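# Unroll a rolled necktie and lay it flat

## Task

Open out the rolled-up, folded necktie onto the table so that in the end it is doubled over once, stretched to its whole length and flat from end to end (a low loop at the doubled end is acceptable), roughly aligned and roughly straight, spread to its full width, with no further folds and no part hanging beyond the table edge. Dropping the tie so it settles into place is allowed.

## Robot and tools

Robot: two arms, left_arm (base near (+0.017, +0.334, +0.007) m) and right_arm (base near (+0.015, -0.273, +0.022) m). left_arm carries a left hand, right_arm a right hand; each hand has five fingers driven by six motors. A necktie lies rolled up on the table.

Scene frame: origin at table-top height, halfway between the arms' nominal bases; +x points out over the table, +z up, +y toward left_arm. Arm names do not match image left/right.

Hand point: a spot 0.05 m in front of the palm and 0.15 m from the wrist flange along the fingers. Its +z runs along straight fingers, +y points out of the palm, +x runs across the palm away from the thumb on the right hand and toward the thumb on the left hand. Straight fingertips end 0.06 to 0.07 m past the point along +z and 0.06 m behind it along -y. A wrist bracket on the little-finger side can strike things.

Row layout (used by execute_actions and move): 28 numbers, each in [-1, 1], always both arms. Order: left dx, dy, dz, rx, ry, rz; left thumb_turn, thumb_bend, index, middle, ring, little; left force_limit, speed; then the same 14 for the right arm. The six pose numbers are offsets, not poses: they are measured from that arm's Hand target as it stood when the action or move began, along that Hand target's own axes. 1.0 equals 0.6 m of travel or 180 degrees of turn; rx, ry, rz form a single rotation vector. Every row of one action counts from the same start, and each new action starts from the updated Hand target, so resending an offset moves further. Six zeros re-request the current Hand target (useful to end a press or close the gap when the hand sagged short). The six hand motor numbers are absolute targets: -1 open/straight, +1 closed/curled; thumb_turn +1 puts the thumb opposite the fingers. force_limit maps -1..+1 to about 0..10 N at the fingertip (0..15 N for the two thumb motors); speed rises from near zero at -1 to full at +0.48 and above. There is no 'no change' value: to keep a hand as it is, repeat the eight numbers last sent to it (before any were sent, use hand_measured plus hand_force_limit and hand_speed).

execute_actions(actions, cameras): actions is a list of actions; each action is up to 15 rows, one per 1/30 s step, and a short action keeps its last row to fill 15 steps (0.5 s). cameras names cameras to return; an empty actions list returns all images.

move(target, speed, blend, blocking, cameras): target is one row or up to 15 rows; every row's offsets count from the same starting Hand targets. Straight paths, all ending together, capped at 10 s. speed is m/s (0.002 to 4.3, default 0.25; turning up to twice that in rad/s), one value or one per target. blend in metres rounds corners (0 = stop at each). blocking=false returns after about 0.5 s while motion continues. No collision avoidance. The result adds a 'move:' line: done, off_target, moving, held or fault, plus limits (paced = clipped, held = steps withheld).

wait(seconds 0 to 10), stop() brakes a running move, zoom_image(camera, region=[x0, y0, x1, y1] pixels, at most 504 by 504), show_instructions() shows reference pages, finished_scene(scene 1 or 2) ends the scene for good.

Cameras: cam_high, cam_low, cam_roll_left, cam_roll_right, cam_left_wrist, cam_right_wrist, all 672x504; wrist views are fisheye and may lag while moving.

Results: end_effector_position (m) and end_effector_quat_wxyz in the scene frame; Hand target (next offsets start here); joint positions, velocities, torques (include arm weight, not pure contact); hand_measured (motor positions on the -1..+1 scale), hand_stopped_by (moving, target, force, stalled, fault), hand_load_n (fingertip force, positive when pushed open; drops near 0 if the grip is lost); hand_force_limit, hand_speed; motor temperatures. MOTOR HOT appears at 85 °C; at 100 °C that arm drops and faults for 30 to 60 s or more.

Behaviour: the hand often rests 1 to 3 cm (up to 5 cm) short or below the commanded pose without any contact. Each step, commanded orientation is clipped to within 40 degrees of the measured one. Small moves may not start. A blocked arm keeps pressing until commanded back past its hand point. The thumb and fingers can enclose things about 0.035 to 0.065 m thick (a handle down to 0.025 m); for a soft grip close at speed -0.94 or lower. A motor moves only when its target changes by 0.002 or more; to squeeze harder, raise force_limit and send a more closed target.

Avoid: the tie falling off or ending beyond the table edge; dropping it while it is still moving or swinging; fast impacts or hard presses on the table; arms touching each other or one hand closing on the other's fingers; paths near an arm's own base; overloading fingers by pulling or twisting hard; long stretched holds that heat motors.

Each tool is called in YAML: its name, and indented under it one key for each argument.

Reference images:

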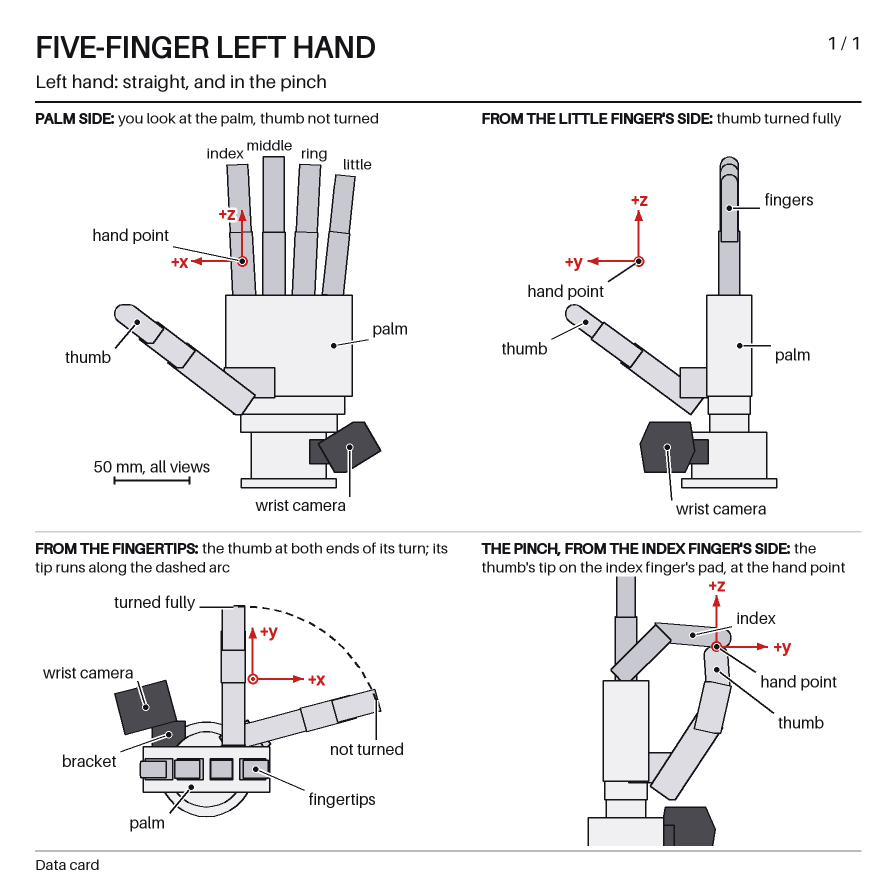

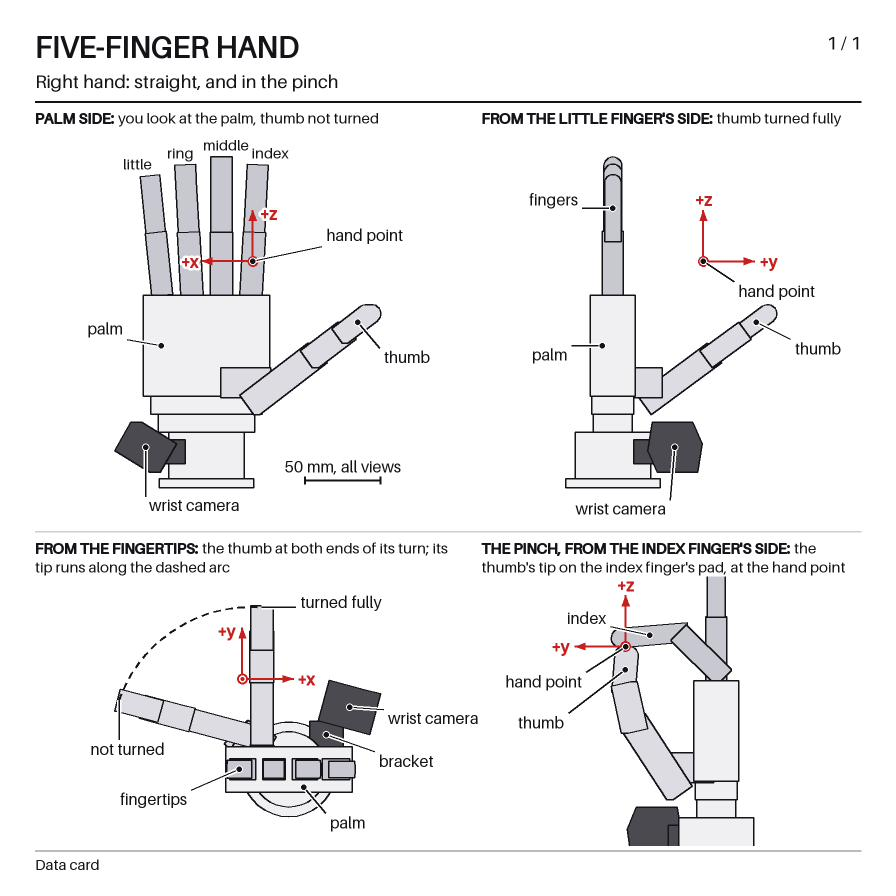

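## Session

execute_actions:
  actions: []

Scene clock: 0.00 s.
left_arm: end_effector_position=(+0.5890, -0.0641, +0.3168) hand_measured=(-1.000, -1.000, -1.000, -1.000, -1.000, -1.000) hand_load_n=(+0.0, +0.0, +0.0, +0.0, +0.0, +0.0) hand_stopped_by=(target, target, target, target, target, target) hand_force_limit=0.00 hand_speed=-0.80 end_effector_quat_wxyz=(-0.086, -0.443, +0.830, -0.327) | right_arm: end_effector_position=(+0.8774, -0.2313, +0.2394) hand_measured=(-1.000, -1.000, -1.000, -1.000, -1.000, -1.000) hand_load_n=(+0.0, +0.0, +0.0, +0.0, +0.0, +0.0) hand_stopped_by=(target, target, target, target, target, target) hand_force_limit=0.00 hand_speed=-0.80 end_effector_quat_wxyz=(+0.277, +0.057, +0.918, +0.279)
Joint positions: left_arm=[-0.435 2.111 2.431 -1.421 0.525 0.031] | right_arm=[-0.108 2.268 2.236 -0.935 -0.576 1.751]
Joint velocities: within noise
Joint torques (N m): no reading
Motor temperatures (°C): left_arm=[28 36 27 24 28 27] | right_arm=[24 33 21 25 25 26]
Heat: left arm: hottest shoulder 36 °C; right arm: hottest shoulder 33 °C.
Hand target: left_arm +0.5928, -0.0658, +0.3207; -0.081, -0.441, +0.830, -0.332 | right_arm +0.8817, -0.2319, +0.2427; +0.283, +0.055, +0.916, +0.278

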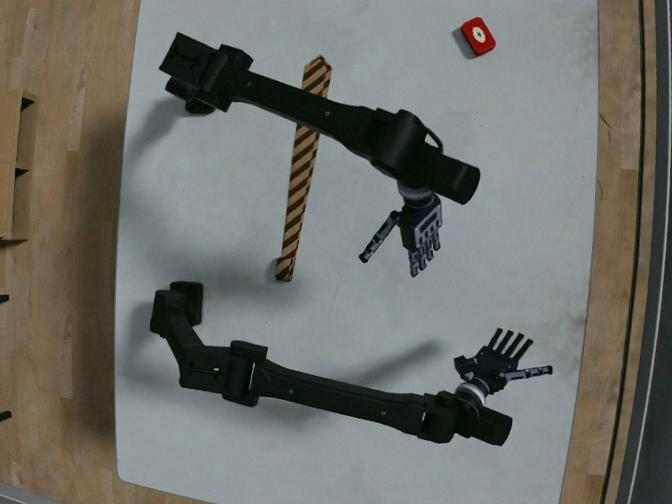

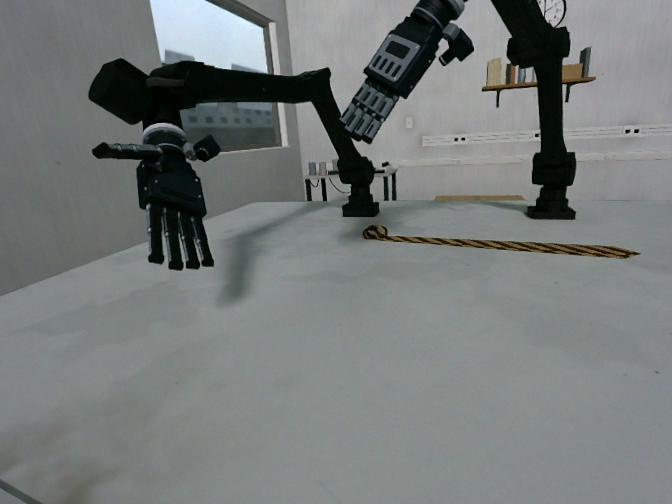

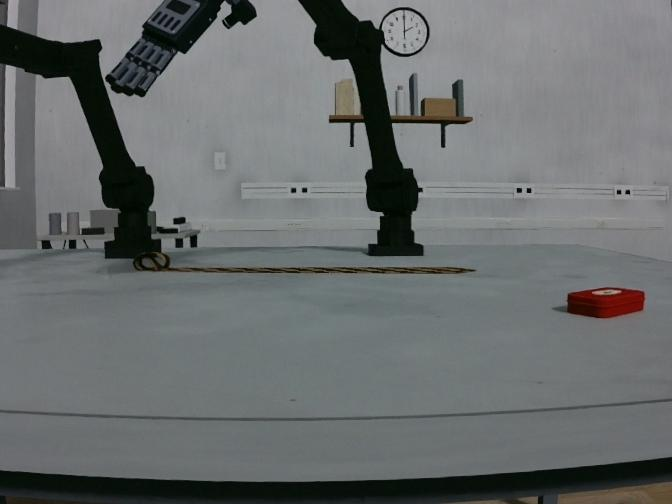

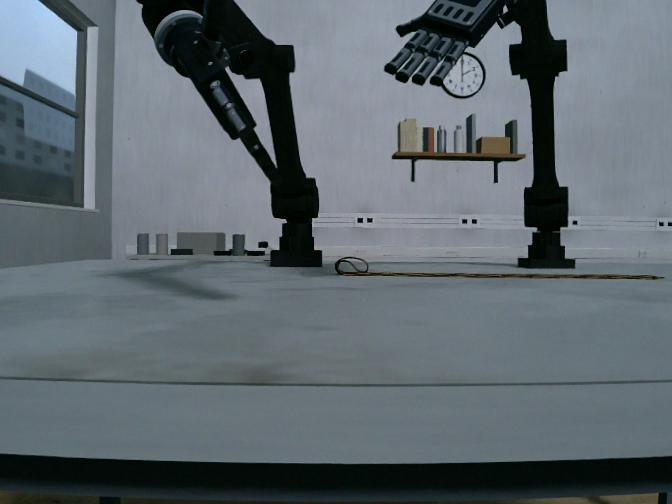

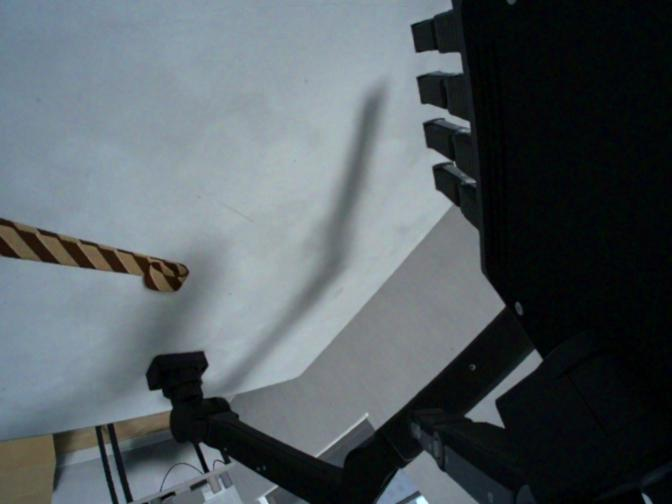

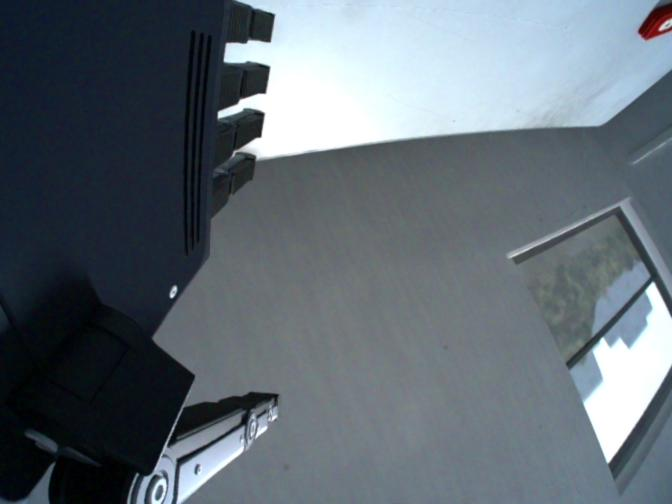

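zoom_image:
  camera: "cam_roll_right"
  region: [300, 230, 430, 300]

zoom_image:
  camera: "cam_low"
  region: [340, 200, 480, 270]

zoom_image:
  camera: "cam_high"
  region: [240, 180, 360, 300]

zoom_image:
  camera: "cam_left_wrist"
  region: [0, 200, 240, 320]

zoom_image:
  camera: "cam_high"
  region: [260, 40, 380, 140]

zoom_image:
  camera: "cam_roll_left"
  region: [120, 240, 220, 285]

Scaled by 3.877 from the camera's 672x504 image, which has a finer 960x720 frame.

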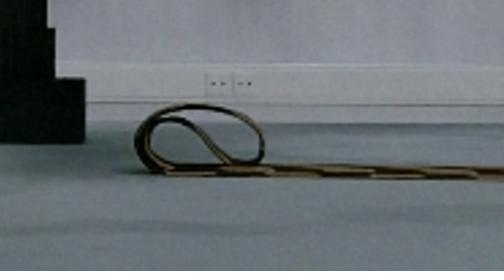

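Scaled by 3.600 from the camera's 672x504 image, which has a finer 960x720 frame.

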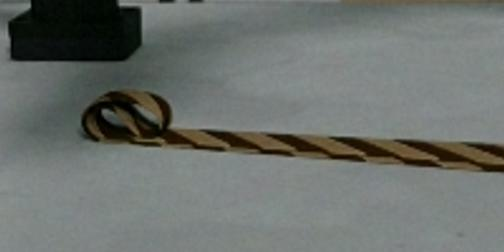

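Scaled by 4.200 from the camera's 672x504 image, which has a finer 960x720 frame.

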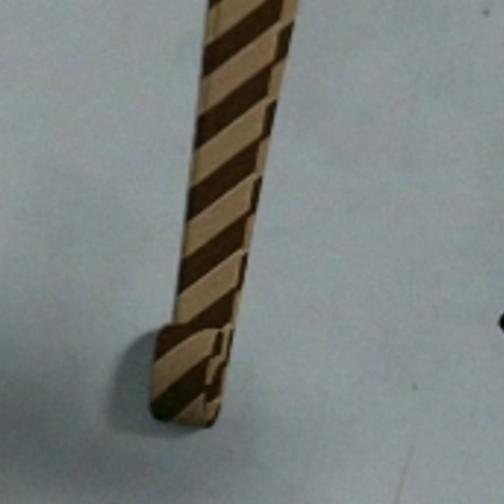

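Scaled by 2.100 from the camera's 672x504 image, which has a finer 960x720 frame.

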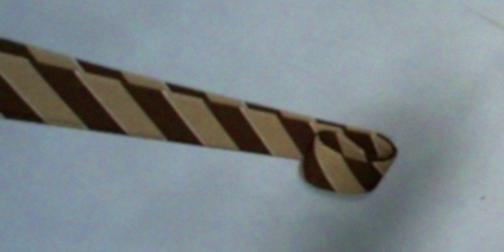

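Scaled by 4.200 from the camera's 672x504 image, which has a finer 960x720 frame.

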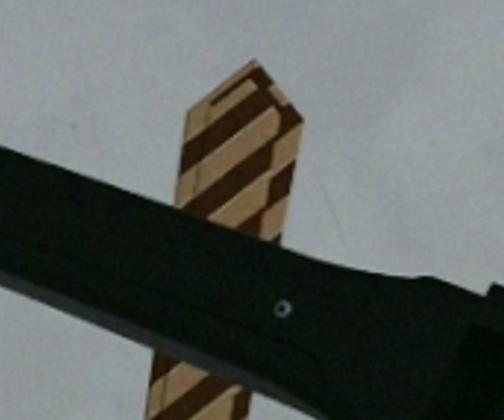

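Scaled by 5.040 from the camera's 672x504 image, which has a finer 960x720 frame.

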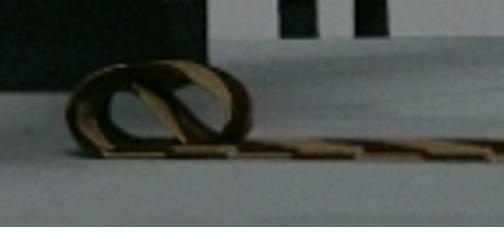

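move:
  target: [0.202,0.53,-0.065,-0.224,-0.0547,0.2977,-1,-1,-1,-1,-1,-1,0,-0.8,0,0,0,0,0,0,-1,-1,-1,-1,-1,-1,0,-0.8]
  cameras: ["cam_high","cam_left_wrist","cam_roll_right"]

Scene clock: 45.93 s.
left_arm: end_effector_position=(+0.2683, -0.0063, +0.2478) hand_measured=(-1.000, -1.000, -1.000, -1.000, -1.000, -1.000) hand_load_n=(+0.0, +0.0, +0.0, +0.0, +0.0, +0.0) hand_stopped_by=(target, target, target, target, target, target) hand_force_limit=0.00 hand_speed=-0.80 end_effector_quat_wxyz=(+0.001, -0.007, +1.000, -0.004) | right_arm: end_effector_position=(+0.8774, -0.2313, +0.2394) hand_measured=(-1.000, -1.000, -1.000, -1.000, -1.000, -1.000) hand_load_n=(+0.0, +0.0, +0.0, +0.0, -0.5, +0.0) hand_stopped_by=(target, target, target, target, target, target) hand_force_limit=0.00 hand_speed=-0.80 end_effector_quat_wxyz=(+0.277, +0.057, +0.918, +0.279)
Joint positions: left_arm=[-0.957 1.613 1.623 -1.573 0.003 0.603] | right_arm=[-0.108 2.268 2.236 -0.935 -0.576 1.751]
Joint torques (N m): left_arm=[0.03 -14.86 6.67 -0.36 -0.11 0.2] | right_arm=[1.14 -20.48 9.43 1.68 -0.43 -0.05]
Motor temperatures (°C): left_arm=[28 40 31 24 27 26] | right_arm=[24 39 26 25 24 25]
Heat: left arm: hottest shoulder 40 °C; right arm: hottest shoulder 39 °C.
Hand target: left_arm +0.2643, +0.0006, +0.2498; +0.000, +0.000, +1.000, -0.001 | right_arm +0.8817, -0.2319, +0.2427; +0.283, +0.055, +0.916, +0.278
Off the commanded pose: left_arm 0.008 m, 1 deg | right_arm 0.005 m, 1 deg.
move: done
camera_calibration:
cam_left_wrist: T_world_to_cam=[[-0.280064, -0.95994, -0.00894086, 0.0764861], [-0.824586, 0.235784, 0.514261, 0.0943388], [-0.491551, 0.151399, -0.857587, 0.459639], [0, 0, 0, 1]] pos_world=[0.325148, -0.0184102, 0.346349]
Images, in order (width x height): cam_high 672x504, cam_roll_right 672x504, cam_left_wrist 672x504.

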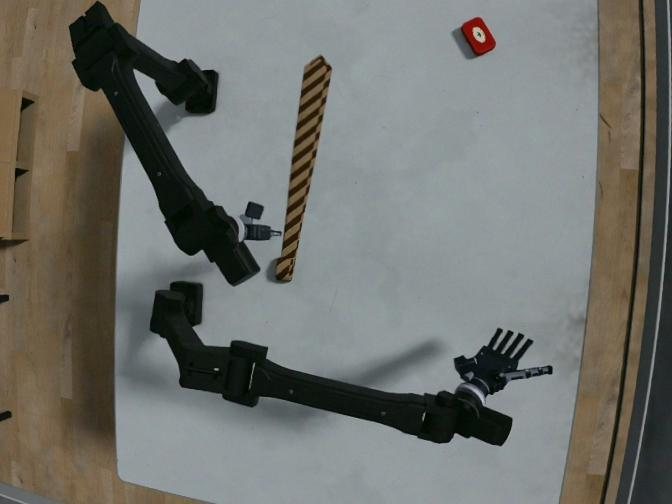

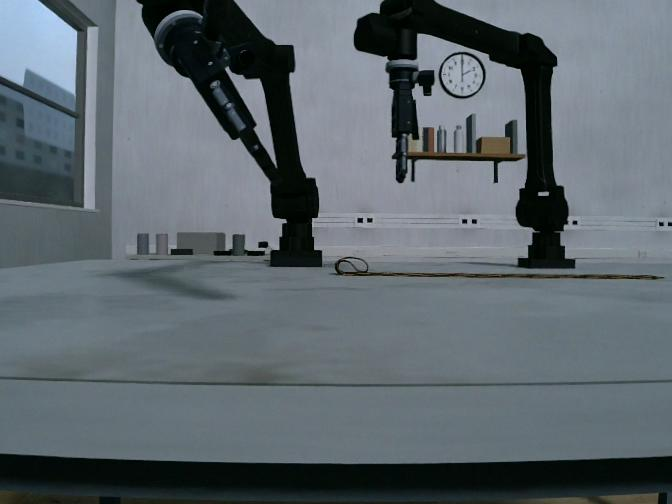

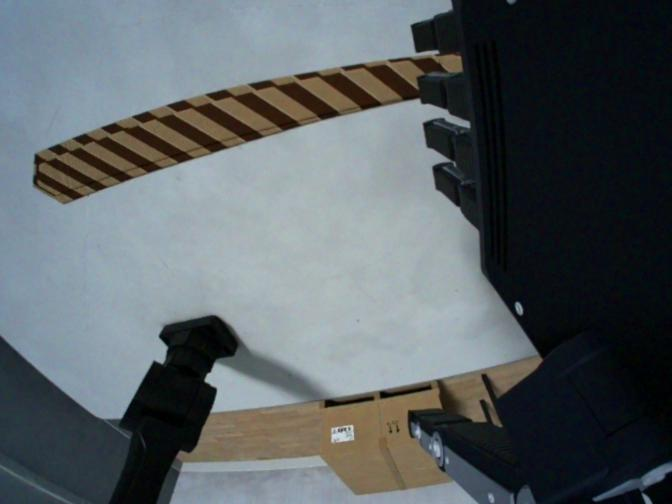

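move:
  target: [0,0,0.26,0,0,0,-1,-1,-1,-1,-1,-1,0,-0.8,0,0,0,0,0,0,-1,-1,-1,-1,-1,-1,0,-0.8]
  cameras: ["cam_roll_right","cam_low"]

zoom_image:
  camera: "cam_roll_right"
  region: [300, 200, 460, 300]

zoom_image:
  camera: "cam_low"
  region: [340, 180, 480, 270]

Scene clock: 52.37 s.
left_arm: end_effector_position=(+0.2648, -0.0012, +0.1017) hand_measured=(-1.000, -1.000, -1.000, -1.000, -1.000, -1.000) hand_load_n=(+0.0, +0.0, +0.0, +0.0, +0.0, +0.0) hand_stopped_by=(target, target, target, target, target, target) hand_force_limit=0.00 hand_speed=-0.80 end_effector_quat_wxyz=(+0.003, -0.007, +1.000, -0.006) | right_arm: end_effector_position=(+0.8774, -0.2313, +0.2394) hand_measured=(-1.000, -1.000, -1.000, -1.000, -1.000, -1.000) hand_load_n=(-0.5, +0.0, +0.0, +0.0, +0.0, +0.0) hand_stopped_by=(target, target, target, target, target, target) hand_force_limit=0.00 hand_speed=-0.80 end_effector_quat_wxyz=(+0.277, +0.057, +0.918, +0.279)
Joint positions: left_arm=[-0.957 1.662 1.293 -1.19 0.003 0.604] | right_arm=[-0.108 2.268 2.236 -0.935 -0.576 1.751]
Joint torques (N m): left_arm=[0.09 -12.81 6.69 0.4 -0.11 0.2] | right_arm=[1.14 -20.48 9.4 1.66 -0.42 -0.06]
Heat: left arm: hottest shoulder 39 °C; right arm: hottest shoulder 39 °C.
Hand target: left_arm +0.2644, +0.0003, +0.0937; +0.000, +0.000, +1.000, -0.001 | right_arm +0.8817, -0.2319, +0.2427; +0.283, +0.055, +0.916, +0.278
Off the commanded pose: left_arm 0.008 m, 1 deg | right_arm 0.005 m, 1 deg.
move: done
Images, in order (width x height): cam_low 672x504, cam_roll_right 672x504.

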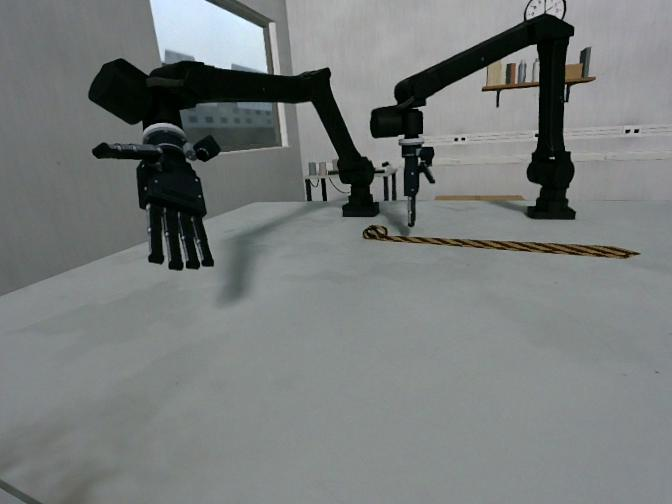

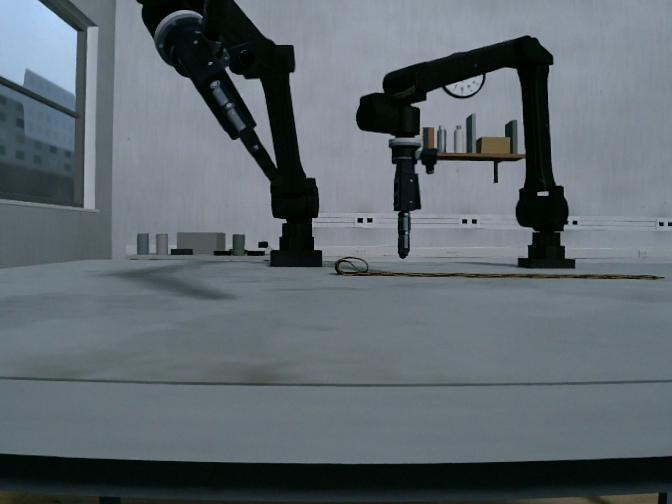

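Scaled by 3.150 from the camera's 672x504 image, which has a finer 960x720 frame.

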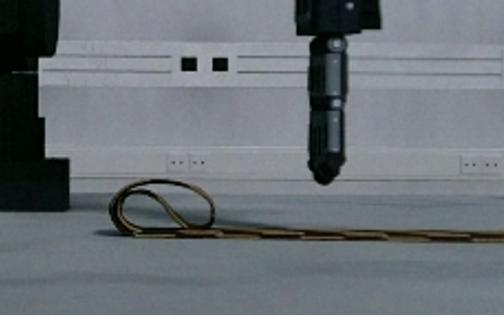

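Scaled by 3.600 from the camera's 672x504 image, which has a finer 960x720 frame.

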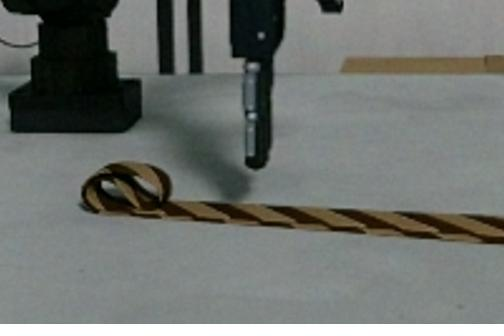

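move:
  target:
    - [0,0,0.037,0,0,0,-1,-1,-1,-1,-1,-1,0,-0.8,0,0,0,0,0,0,-1,-1,-1,-1,-1,-1,0,-0.8]
    - [0.025,-0.26,0.037,0,0,0,-1,-1,-1,-1,-1,-1,0,-0.8,0,0,0,0,0,0,-1,-1,-1,-1,-1,-1,0,-0.8]
  speed: 0.1
  cameras: ["cam_roll_right","cam_low","cam_high"]

zoom_image:
  camera: "cam_roll_right"
  region: [240, 200, 460, 300]

zoom_image:
  camera: "cam_low"
  region: [300, 180, 480, 270]

Scene clock: 61.33 s.
left_arm: end_effector_position=(+0.2494, -0.1378, +0.0740) hand_measured=(-1.000, -1.000, -1.000, -1.000, -1.000, -1.000) hand_load_n=(+0.0, +0.0, +0.0, +0.0, +0.0, +0.0) hand_stopped_by=(target, target, target, target, target, target) hand_force_limit=0.00 hand_speed=-0.80 end_effector_quat_wxyz=(-0.001, +0.000, +1.000, +0.002) | right_arm: end_effector_position=(+0.8774, -0.2313, +0.2394) hand_measured=(-1.000, -1.000, -1.000, -1.000, -1.000, -1.000) hand_load_n=(+0.0, +0.0, +0.0, +0.0, +0.0, +0.0) hand_stopped_by=(target, target, target, target, target, target) hand_force_limit=0.00 hand_speed=-0.80 end_effector_quat_wxyz=(+0.277, +0.057, +0.918, +0.279)
Joint positions: left_arm=[-1.115 1.969 1.654 -1.261 -0.001 0.46] | right_arm=[-0.108 2.268 2.236 -0.935 -0.576 1.751]
Joint torques (N m): left_arm=[-0.79 -15.5 11.25 -0.5 0.03 -0.05] | right_arm=[1.14 -20.48 9.43 1.68 -0.42 -0.06]
Heat: left arm: hottest shoulder 39 °C; right arm: hottest shoulder 40 °C.
Hand target: left_arm +0.2495, -0.1557, +0.0718; +0.000, +0.000, +1.000, -0.001 | right_arm +0.8817, -0.2319, +0.2427; +0.283, +0.055, +0.916, +0.278
Off the commanded pose: left_arm 0.018 m, 0 deg | right_arm 0.005 m, 1 deg.
move: off_target (left_arm)
Images, in order (width x height): cam_high 672x504, cam_low 672x504, cam_roll_right 672x504.

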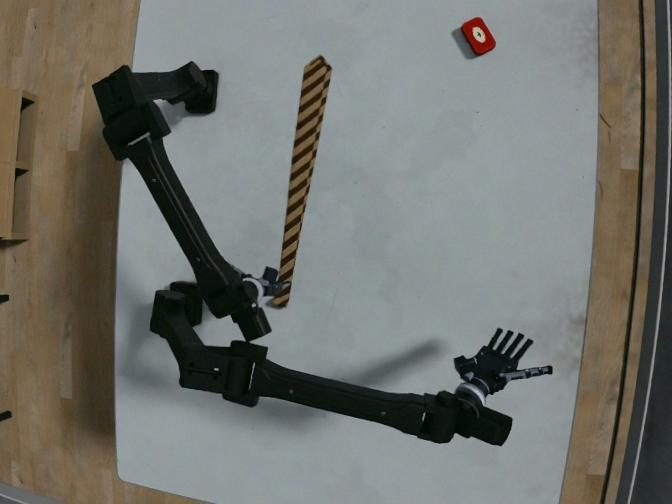

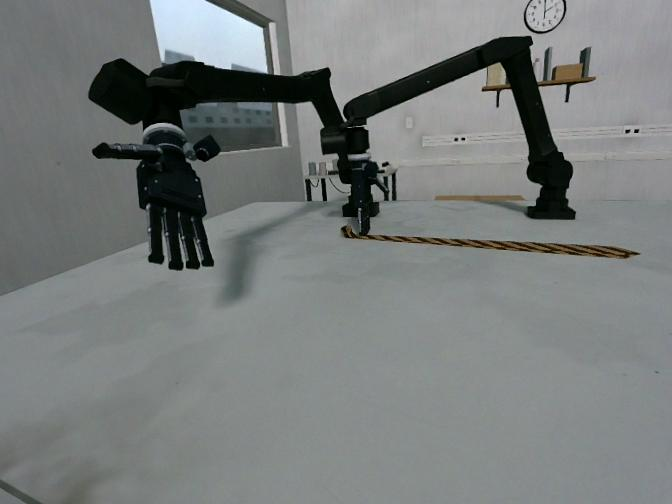

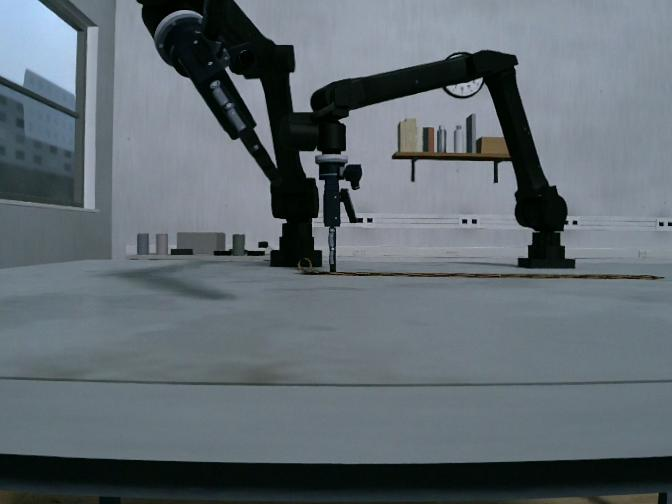

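Scaled by 2.291 from the camera's 672x504 image, which has a finer 960x720 frame.

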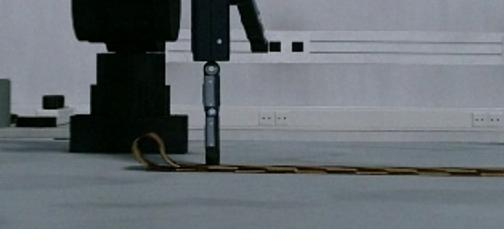

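Scaled by 2.800 from the camera's 672x504 image, which has a finer 960x720 frame.

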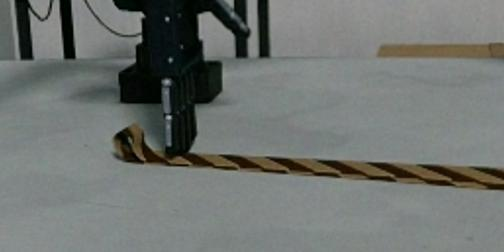

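move:
  target:
    - [0,0,0,0,0,0,-1,-1,-1,-1,-1,-1,0,-0.8,-0.02,-0.385,-0.53,0.08,-0.091,0.115,-1,-1,-1,-1,-1,-1,0,-0.8]
    - [0.015,-0.2,0,0,0,0,-1,-1,-1,-1,-1,-1,0,-0.8,-0.02,-0.385,-0.53,0.08,-0.091,0.115,-1,-1,-1,-1,-1,-1,0,-0.8]
  speed: [0.25,0.1]
  cameras: ["cam_roll_right","cam_low","cam_high"]

zoom_image:
  camera: "cam_roll_right"
  region: [200, 200, 420, 300]

zoom_image:
  camera: "cam_low"
  region: [280, 180, 460, 270]

Scene clock: 73.93 s.
left_arm: end_effector_position=(+0.2437, -0.2600, +0.0770) hand_measured=(-1.000, -1.000, -1.000, -1.000, -1.000, -1.000) hand_load_n=(+0.0, +0.0, +0.0, +0.0, +0.0, +0.0) hand_stopped_by=(target, target, target, target, target, target) hand_force_limit=0.00 hand_speed=-0.80 end_effector_quat_wxyz=(-0.001, +0.000, +1.000, +0.004) | right_arm: end_effector_position=(+0.7271, -0.5820, +0.3296) hand_measured=(-1.000, -1.000, -1.000, -1.000, -1.000, -1.000) hand_load_n=(+0.0, +0.0, +0.0, +0.0, +0.0, +0.0) hand_stopped_by=(target, target, target, target, target, target) hand_force_limit=0.00 hand_speed=-0.80 end_effector_quat_wxyz=(+0.342, +0.290, +0.871, +0.198)
Joint positions: left_arm=[-1.2 2.297 2.217 -1.498 -0.001 0.376] | right_arm=[-0.578 1.933 1.912 -0.914 -0.548 1.802]
Joint torques (N m): left_arm=[-0.67 -19.6 12.03 -0.5 0.03 -0.04] | right_arm=[1.55 -17.44 9.88 1.06 -0.32 0.04]
Heat: left arm: hottest shoulder 39 °C; right arm: hottest shoulder 40 °C.
Hand target: left_arm +0.2405, -0.2756, +0.0719; +0.000, +0.000, +1.000, -0.001 | right_arm +0.7303, -0.5811, +0.3413; +0.347, +0.291, +0.870, +0.198
Off the commanded pose: left_arm 0.017 m, 1 deg | right_arm 0.012 m, 1 deg.
move: off_target (left_arm, right_arm)
Images, in order (width x height): cam_high 672x504, cam_low 672x504, cam_roll_right 672x504.

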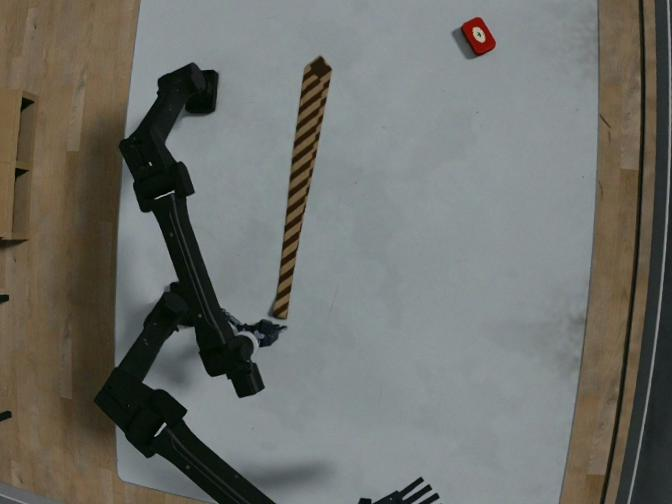

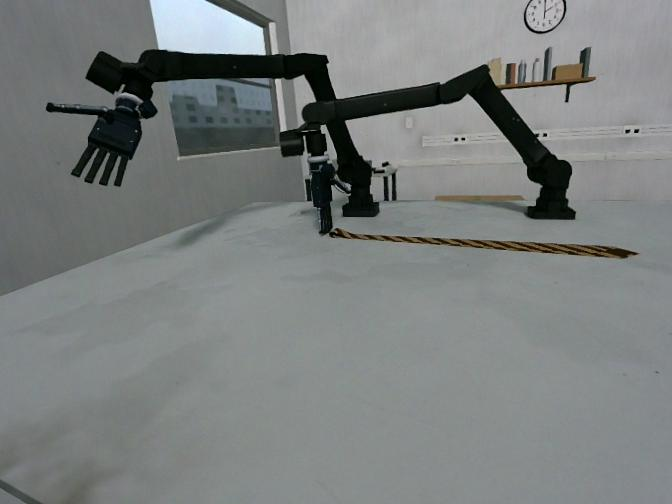

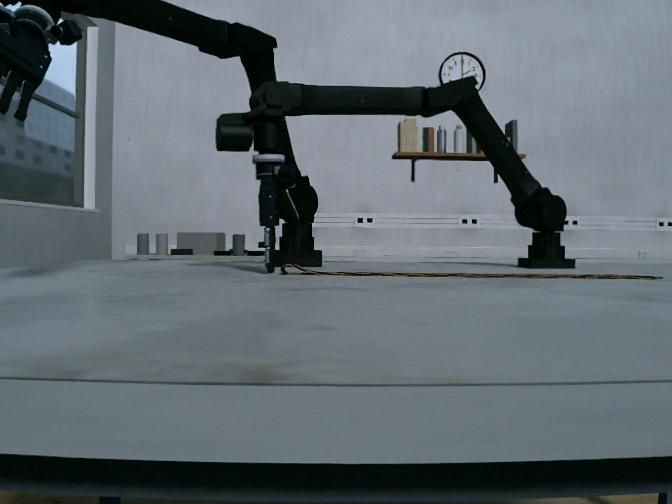

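Scaled by 2.291 from the camera's 672x504 image, which has a finer 960x720 frame.

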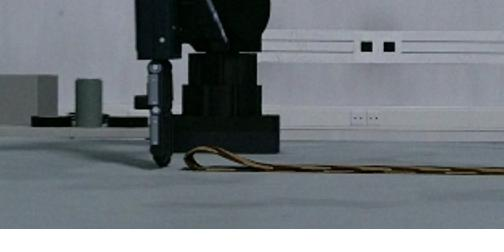

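Scaled by 2.800 from the camera's 672x504 image, which has a finer 960x720 frame.

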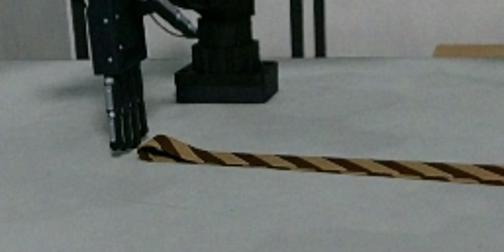

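zoom_image:
  camera: "cam_roll_right"
  region: [260, 250, 340, 290]

zoom_image:
  camera: "cam_low"
  region: [315, 215, 395, 255]

zoom_image:
  camera: "cam_high"
  region: [250, 250, 330, 350]

zoom_image:
  camera: "cam_high"
  region: [280, 40, 360, 120]

Scaled by 6.300 from the camera's 672x504 image, which has a finer 960x720 frame.

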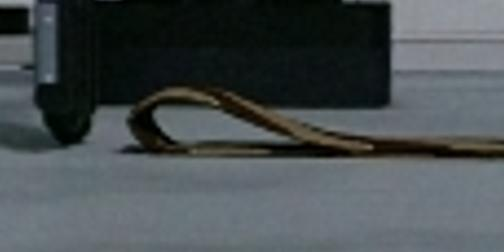

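Scaled by 6.300 from the camera's 672x504 image, which has a finer 960x720 frame.

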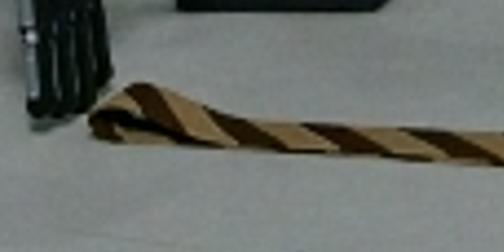

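Scaled by 5.040 from the camera's 672x504 image, which has a finer 960x720 frame.

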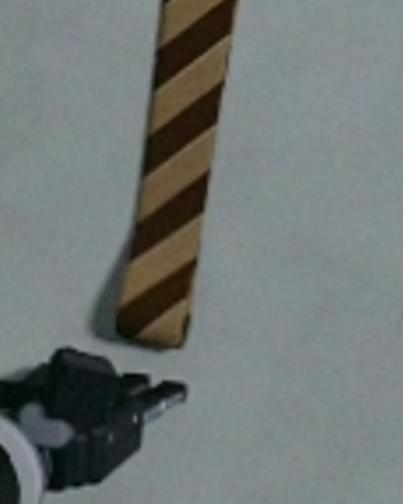

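Scaled by 6.300 from the camera's 672x504 image, which has a finer 960x720 frame.

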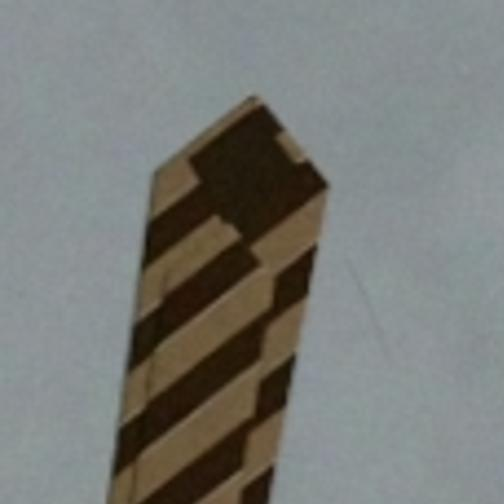

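move:
  target:
    - [0,-0.02,-0.09,0,0,0,-1,-1,-1,-1,-1,-1,0,-0.8,0,0,0,0,0,0,-1,-1,-1,-1,-1,-1,0,-0.8]
    - [0,0.07,-0.09,0,0,0,-1,-1,-1,-1,-1,-1,0,-0.8,0,0,0,0,0,0,-1,-1,-1,-1,-1,-1,0,-0.8]
    - [0,0.07,0.0,0,0,0,-1,-1,-1,-1,-1,-1,0,-0.8,0,0,0,0,0,0,-1,-1,-1,-1,-1,-1,0,-0.8]
  speed: 0.1
  cameras: ["cam_roll_right"]

zoom_image:
  camera: "cam_roll_right"
  region: [260, 230, 380, 290]

move:
  target:
    - [0,0,-0.3,0,0,0,-1,-1,-1,-1,-1,-1,0,-0.8,0,0,0,0,0,0,-1,-1,-1,-1,-1,-1,0,-0.8]
    - [0.1,0.25,-0.3,0,0,0,-1,-1,-1,-1,-1,-1,0,-0.8,0,0,0,0,0,0,-1,-1,-1,-1,-1,-1,0,-0.8]
  speed: 0.15
  cameras: ["cam_roll_right","cam_high"]

zoom_image:
  camera: "cam_roll_right"
  region: [260, 240, 360, 290]

Scene clock: 91.93 s.
left_arm: end_effector_position=(+0.2330, -0.2391, +0.0823) hand_measured=(-1.000, -1.000, -1.000, -1.000, -1.000, -1.000) hand_load_n=(+0.0, +0.0, +0.0, +0.0, +0.0, +0.0) hand_stopped_by=(target, target, target, target, target, target) hand_force_limit=0.00 hand_speed=-0.80 end_effector_quat_wxyz=(+0.003, +0.001, +1.000, -0.006) | right_arm: end_effector_position=(+0.7271, -0.5820, +0.3296) hand_measured=(-1.000, -1.000, -1.000, -1.000, -1.000, -1.000) hand_load_n=(+0.5, +0.0, +0.0, +0.0, +0.0, +0.0) hand_stopped_by=(target, target, target, target, target, target) hand_force_limit=0.00 hand_speed=-0.80 end_effector_quat_wxyz=(+0.342, +0.290, +0.871, +0.198)
Joint positions: left_arm=[-1.203 2.192 2.05 -1.414 -0.001 0.374] | right_arm=[-0.578 1.933 1.912 -0.914 -0.548 1.802]
Joint torques (N m): left_arm=[1.26 -20.84 6.71 0.42 0.03 0.2] | right_arm=[1.44 -17.44 9.88 1.09 -0.32 0.03]
Heat: left arm: hottest shoulder 40 °C; right arm: hottest shoulder 38 °C.
Hand target: left_arm +0.2403, -0.2337, +0.0718; +0.000, +0.000, +1.000, -0.001 | right_arm +0.7303, -0.5811, +0.3413; +0.347, +0.291, +0.870, +0.198
Off the commanded pose: left_arm 0.014 m, 1 deg | right_arm 0.012 m, 1 deg.
move: off_target (left_arm, right_arm)
Images, in order (width x height): cam_roll_right 672x504.

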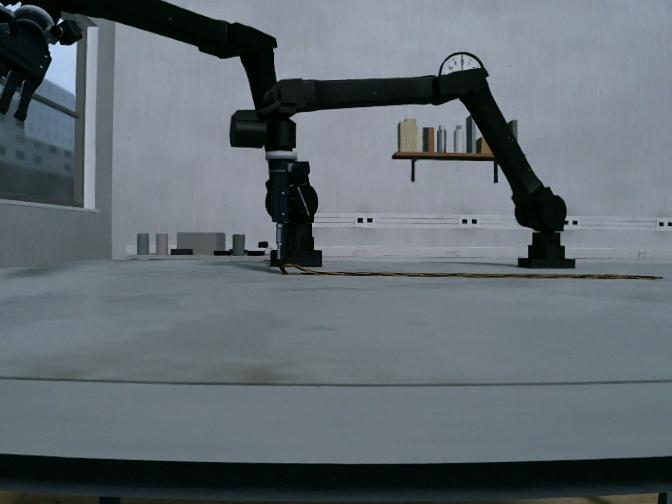

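Scaled by 4.200 from the camera's 672x504 image, which has a finer 960x720 frame.

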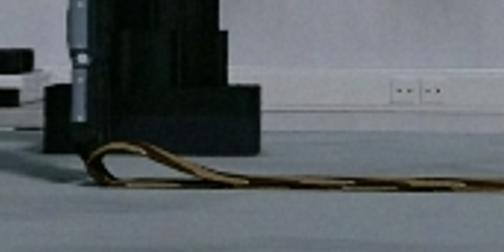

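Scene clock: 95.10 s.
left_arm: end_effector_position=(+0.1744, -0.0886, +0.2534) hand_measured=(-1.000, -1.000, -1.000, -1.000, -1.000, -1.000) hand_load_n=(+0.5, +0.0, +0.0, +0.0, +0.0, +0.0) hand_stopped_by=(target, target, target, target, target, target) hand_force_limit=0.00 hand_speed=-0.80 end_effector_quat_wxyz=(-0.001, +0.001, +1.000, +0.000) | right_arm: end_effector_position=(+0.7271, -0.5820, +0.3296) hand_measured=(-1.000, -1.000, -1.000, -1.000, -1.000, -1.000) hand_load_n=(+0.0, +0.0, -0.5, +0.0, +0.0, +0.0) hand_stopped_by=(target, target, target, target, target, target) hand_force_limit=0.00 hand_speed=-0.80 end_effector_quat_wxyz=(+0.342, +0.290, +0.871, +0.198)
Joint positions: left_arm=[-1.202 1.696 1.741 -1.616 0.001 0.374] | right_arm=[-0.578 1.933 1.912 -0.914 -0.548 1.802]
Joint torques (N m): left_arm=[1.32 -15.56 6.68 0.35 -0.07 0.2] | right_arm=[1.49 -17.49 9.88 1.1 -0.32 0.04]
Heat: left arm: hottest shoulder 40 °C; right arm: hottest shoulder 38 °C.
Hand target: left_arm +0.1803, -0.0835, +0.2517; +0.000, +0.000, +1.000, -0.001 | right_arm +0.7303, -0.5811, +0.3413; +0.347, +0.291, +0.870, +0.198
Off the commanded pose: left_arm 0.008 m, 0 deg | right_arm 0.012 m, 1 deg.
move: off_target (right_arm)
Images, in order (width x height): cam_high 672x504, cam_roll_right 672x504.

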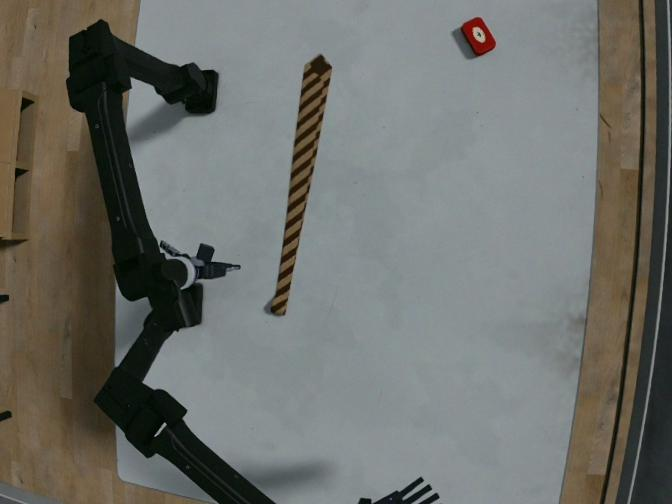

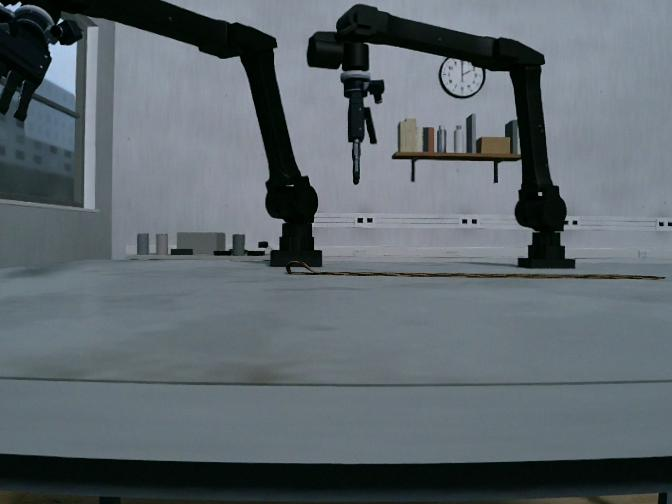

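Scaled by 5.040 from the camera's 672x504 image, which has a finer 960x720 frame.

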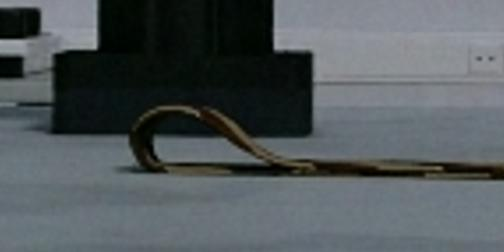

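move:
  target:
    - [-0.108,-0.186,0.14,0,0,0,-1,-1,-1,-1,-1,-1,0,-0.8,0,0,0,0,0,0,-1,-1,-1,-1,-1,-1,0,-0.8]
    - [-0.108,-0.186,0.306,0,0,0,-1,-1,-1,-1,-1,-1,0,-0.8,0,0,0,0,0,0,-1,-1,-1,-1,-1,-1,0,-0.8]
  speed: [0.2,0.1]
  cameras: ["cam_roll_right","cam_high"]

zoom_image:
  camera: "cam_roll_right"
  region: [260, 230, 380, 290]

Scene clock: 109.63 s.
left_arm: end_effector_position=(+0.2384, -0.2014, +0.0885) hand_measured=(-1.000, -1.000, -1.000, -1.000, -1.000, -1.000) hand_load_n=(+0.0, +0.0, +0.0, +0.0, +0.0, +0.0) hand_stopped_by=(target, target, target, target, target, target) hand_force_limit=0.00 hand_speed=-0.80 end_effector_quat_wxyz=(+0.006, +0.000, +1.000, -0.015) | right_arm: end_effector_position=(+0.7271, -0.5820, +0.3296) hand_measured=(-1.000, -1.000, -1.000, -1.000, -1.000, -1.000) hand_load_n=(+0.0, +0.0, +0.0, +0.0, +0.0, +0.0) hand_stopped_by=(target, target, target, target, target, target) hand_force_limit=0.00 hand_speed=-0.80 end_effector_quat_wxyz=(+0.342, +0.290, +0.871, +0.198)
Joint positions: left_arm=[-1.174 2.074 1.87 -1.335 0.001 0.402] | right_arm=[-0.578 1.933 1.912 -0.914 -0.548 1.802]
Joint torques (N m): left_arm=[1.26 -17.85 6.69 0.46 -0.05 0.21] | right_arm=[1.49 -17.44 9.88 1.1 -0.32 0.03]
Heat: left arm: hottest shoulder 39 °C; right arm: hottest shoulder 38 °C.
Hand target: left_arm +0.2451, -0.1953, +0.0683; +0.000, +0.000, +1.000, -0.001 | right_arm +0.7303, -0.5811, +0.3413; +0.347, +0.291, +0.870, +0.198
Off the commanded pose: left_arm 0.022 m, 2 deg | right_arm 0.012 m, 1 deg.
move: off_target (left_arm, right_arm)
Images, in order (width x height): cam_high 672x504, cam_roll_right 672x504.

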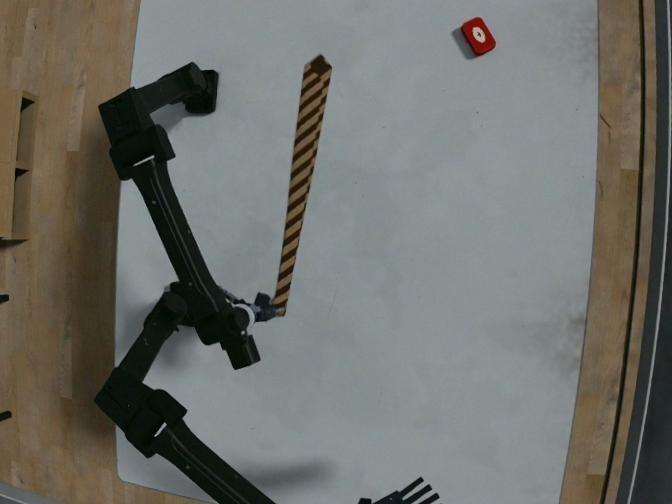

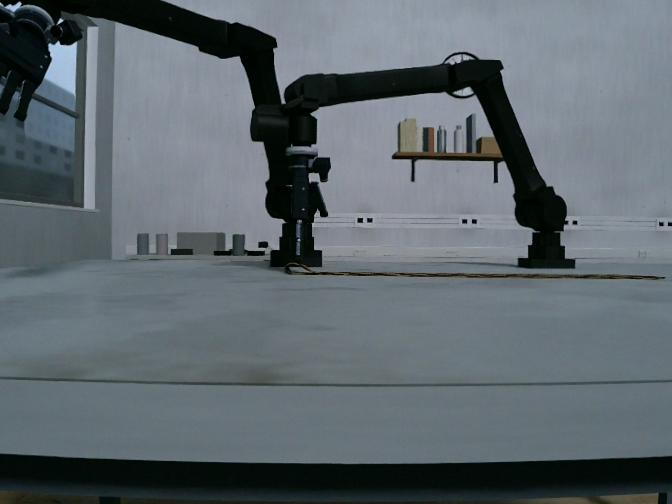

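Scaled by 4.200 from the camera's 672x504 image, which has a finer 960x720 frame.

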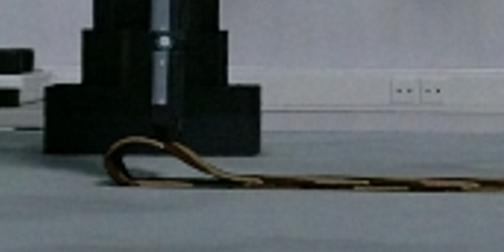

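move:
  target: [0,0,0.035,0,0,0,-1,-1,-1,-1,-1,-1,0,-0.8,0,0,0,0,0,0,-1,-1,-1,-1,-1,-1,0,-0.8]
  speed: 0.1
  cameras: ["cam_roll_right"]

zoom_image:
  camera: "cam_roll_right"
  region: [260, 230, 380, 290]

Scene clock: 113.03 s.
left_arm: end_effector_position=(+0.2392, -0.2034, +0.0723) hand_measured=(-1.000, -1.000, -1.000, -1.000, -1.000, -1.000) hand_load_n=(+0.0, +0.0, +0.0, +0.0, +0.0, +0.0) hand_stopped_by=(target, target, target, target, target, target) hand_force_limit=0.00 hand_speed=-0.80 end_effector_quat_wxyz=(+0.007, +0.000, +1.000, -0.019) | right_arm: end_effector_position=(+0.7271, -0.5820, +0.3296) hand_measured=(-1.000, -1.000, -1.000, -1.000, -1.000, -1.000) hand_load_n=(+0.0, +0.0, +0.0, +0.0, +0.0, +0.0) hand_stopped_by=(target, target, target, target, target, target) hand_force_limit=0.00 hand_speed=-0.80 end_effector_quat_wxyz=(+0.342, +0.290, +0.871, +0.198)
Joint positions: left_arm=[-1.174 2.083 1.842 -1.289 0.001 0.402] | right_arm=[-0.578 1.933 1.912 -0.914 -0.548 1.802]
Joint torques (N m): left_arm=[1.2 -17.32 6.5 0.46 -0.04 0.21] | right_arm=[1.49 -17.38 9.87 1.07 -0.32 0.04]
Heat: left arm: hottest shoulder 38 °C; right arm: hottest shoulder 38 °C.
Hand target: left_arm +0.2452, -0.1954, +0.0474; +0.000, +0.000, +1.000, -0.001 | right_arm +0.7303, -0.5811, +0.3413; +0.347, +0.291, +0.870, +0.198
Off the commanded pose: left_arm 0.027 m, 2 deg | right_arm 0.012 m, 1 deg.
move: off_target (left_arm, right_arm)
Images, in order (width x height): cam_roll_right 672x504.

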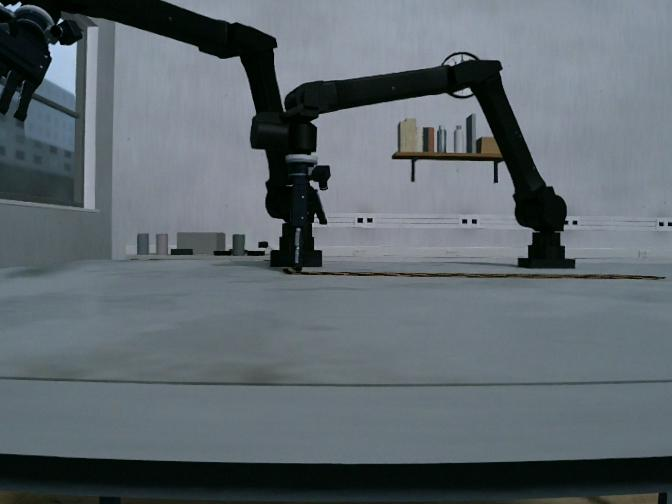

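Scaled by 4.200 from the camera's 672x504 image, which has a finer 960x720 frame.

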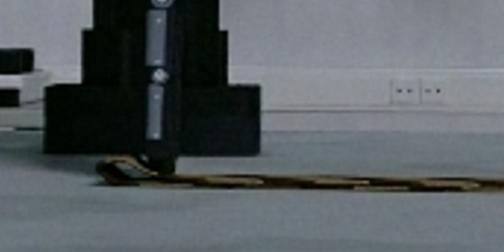

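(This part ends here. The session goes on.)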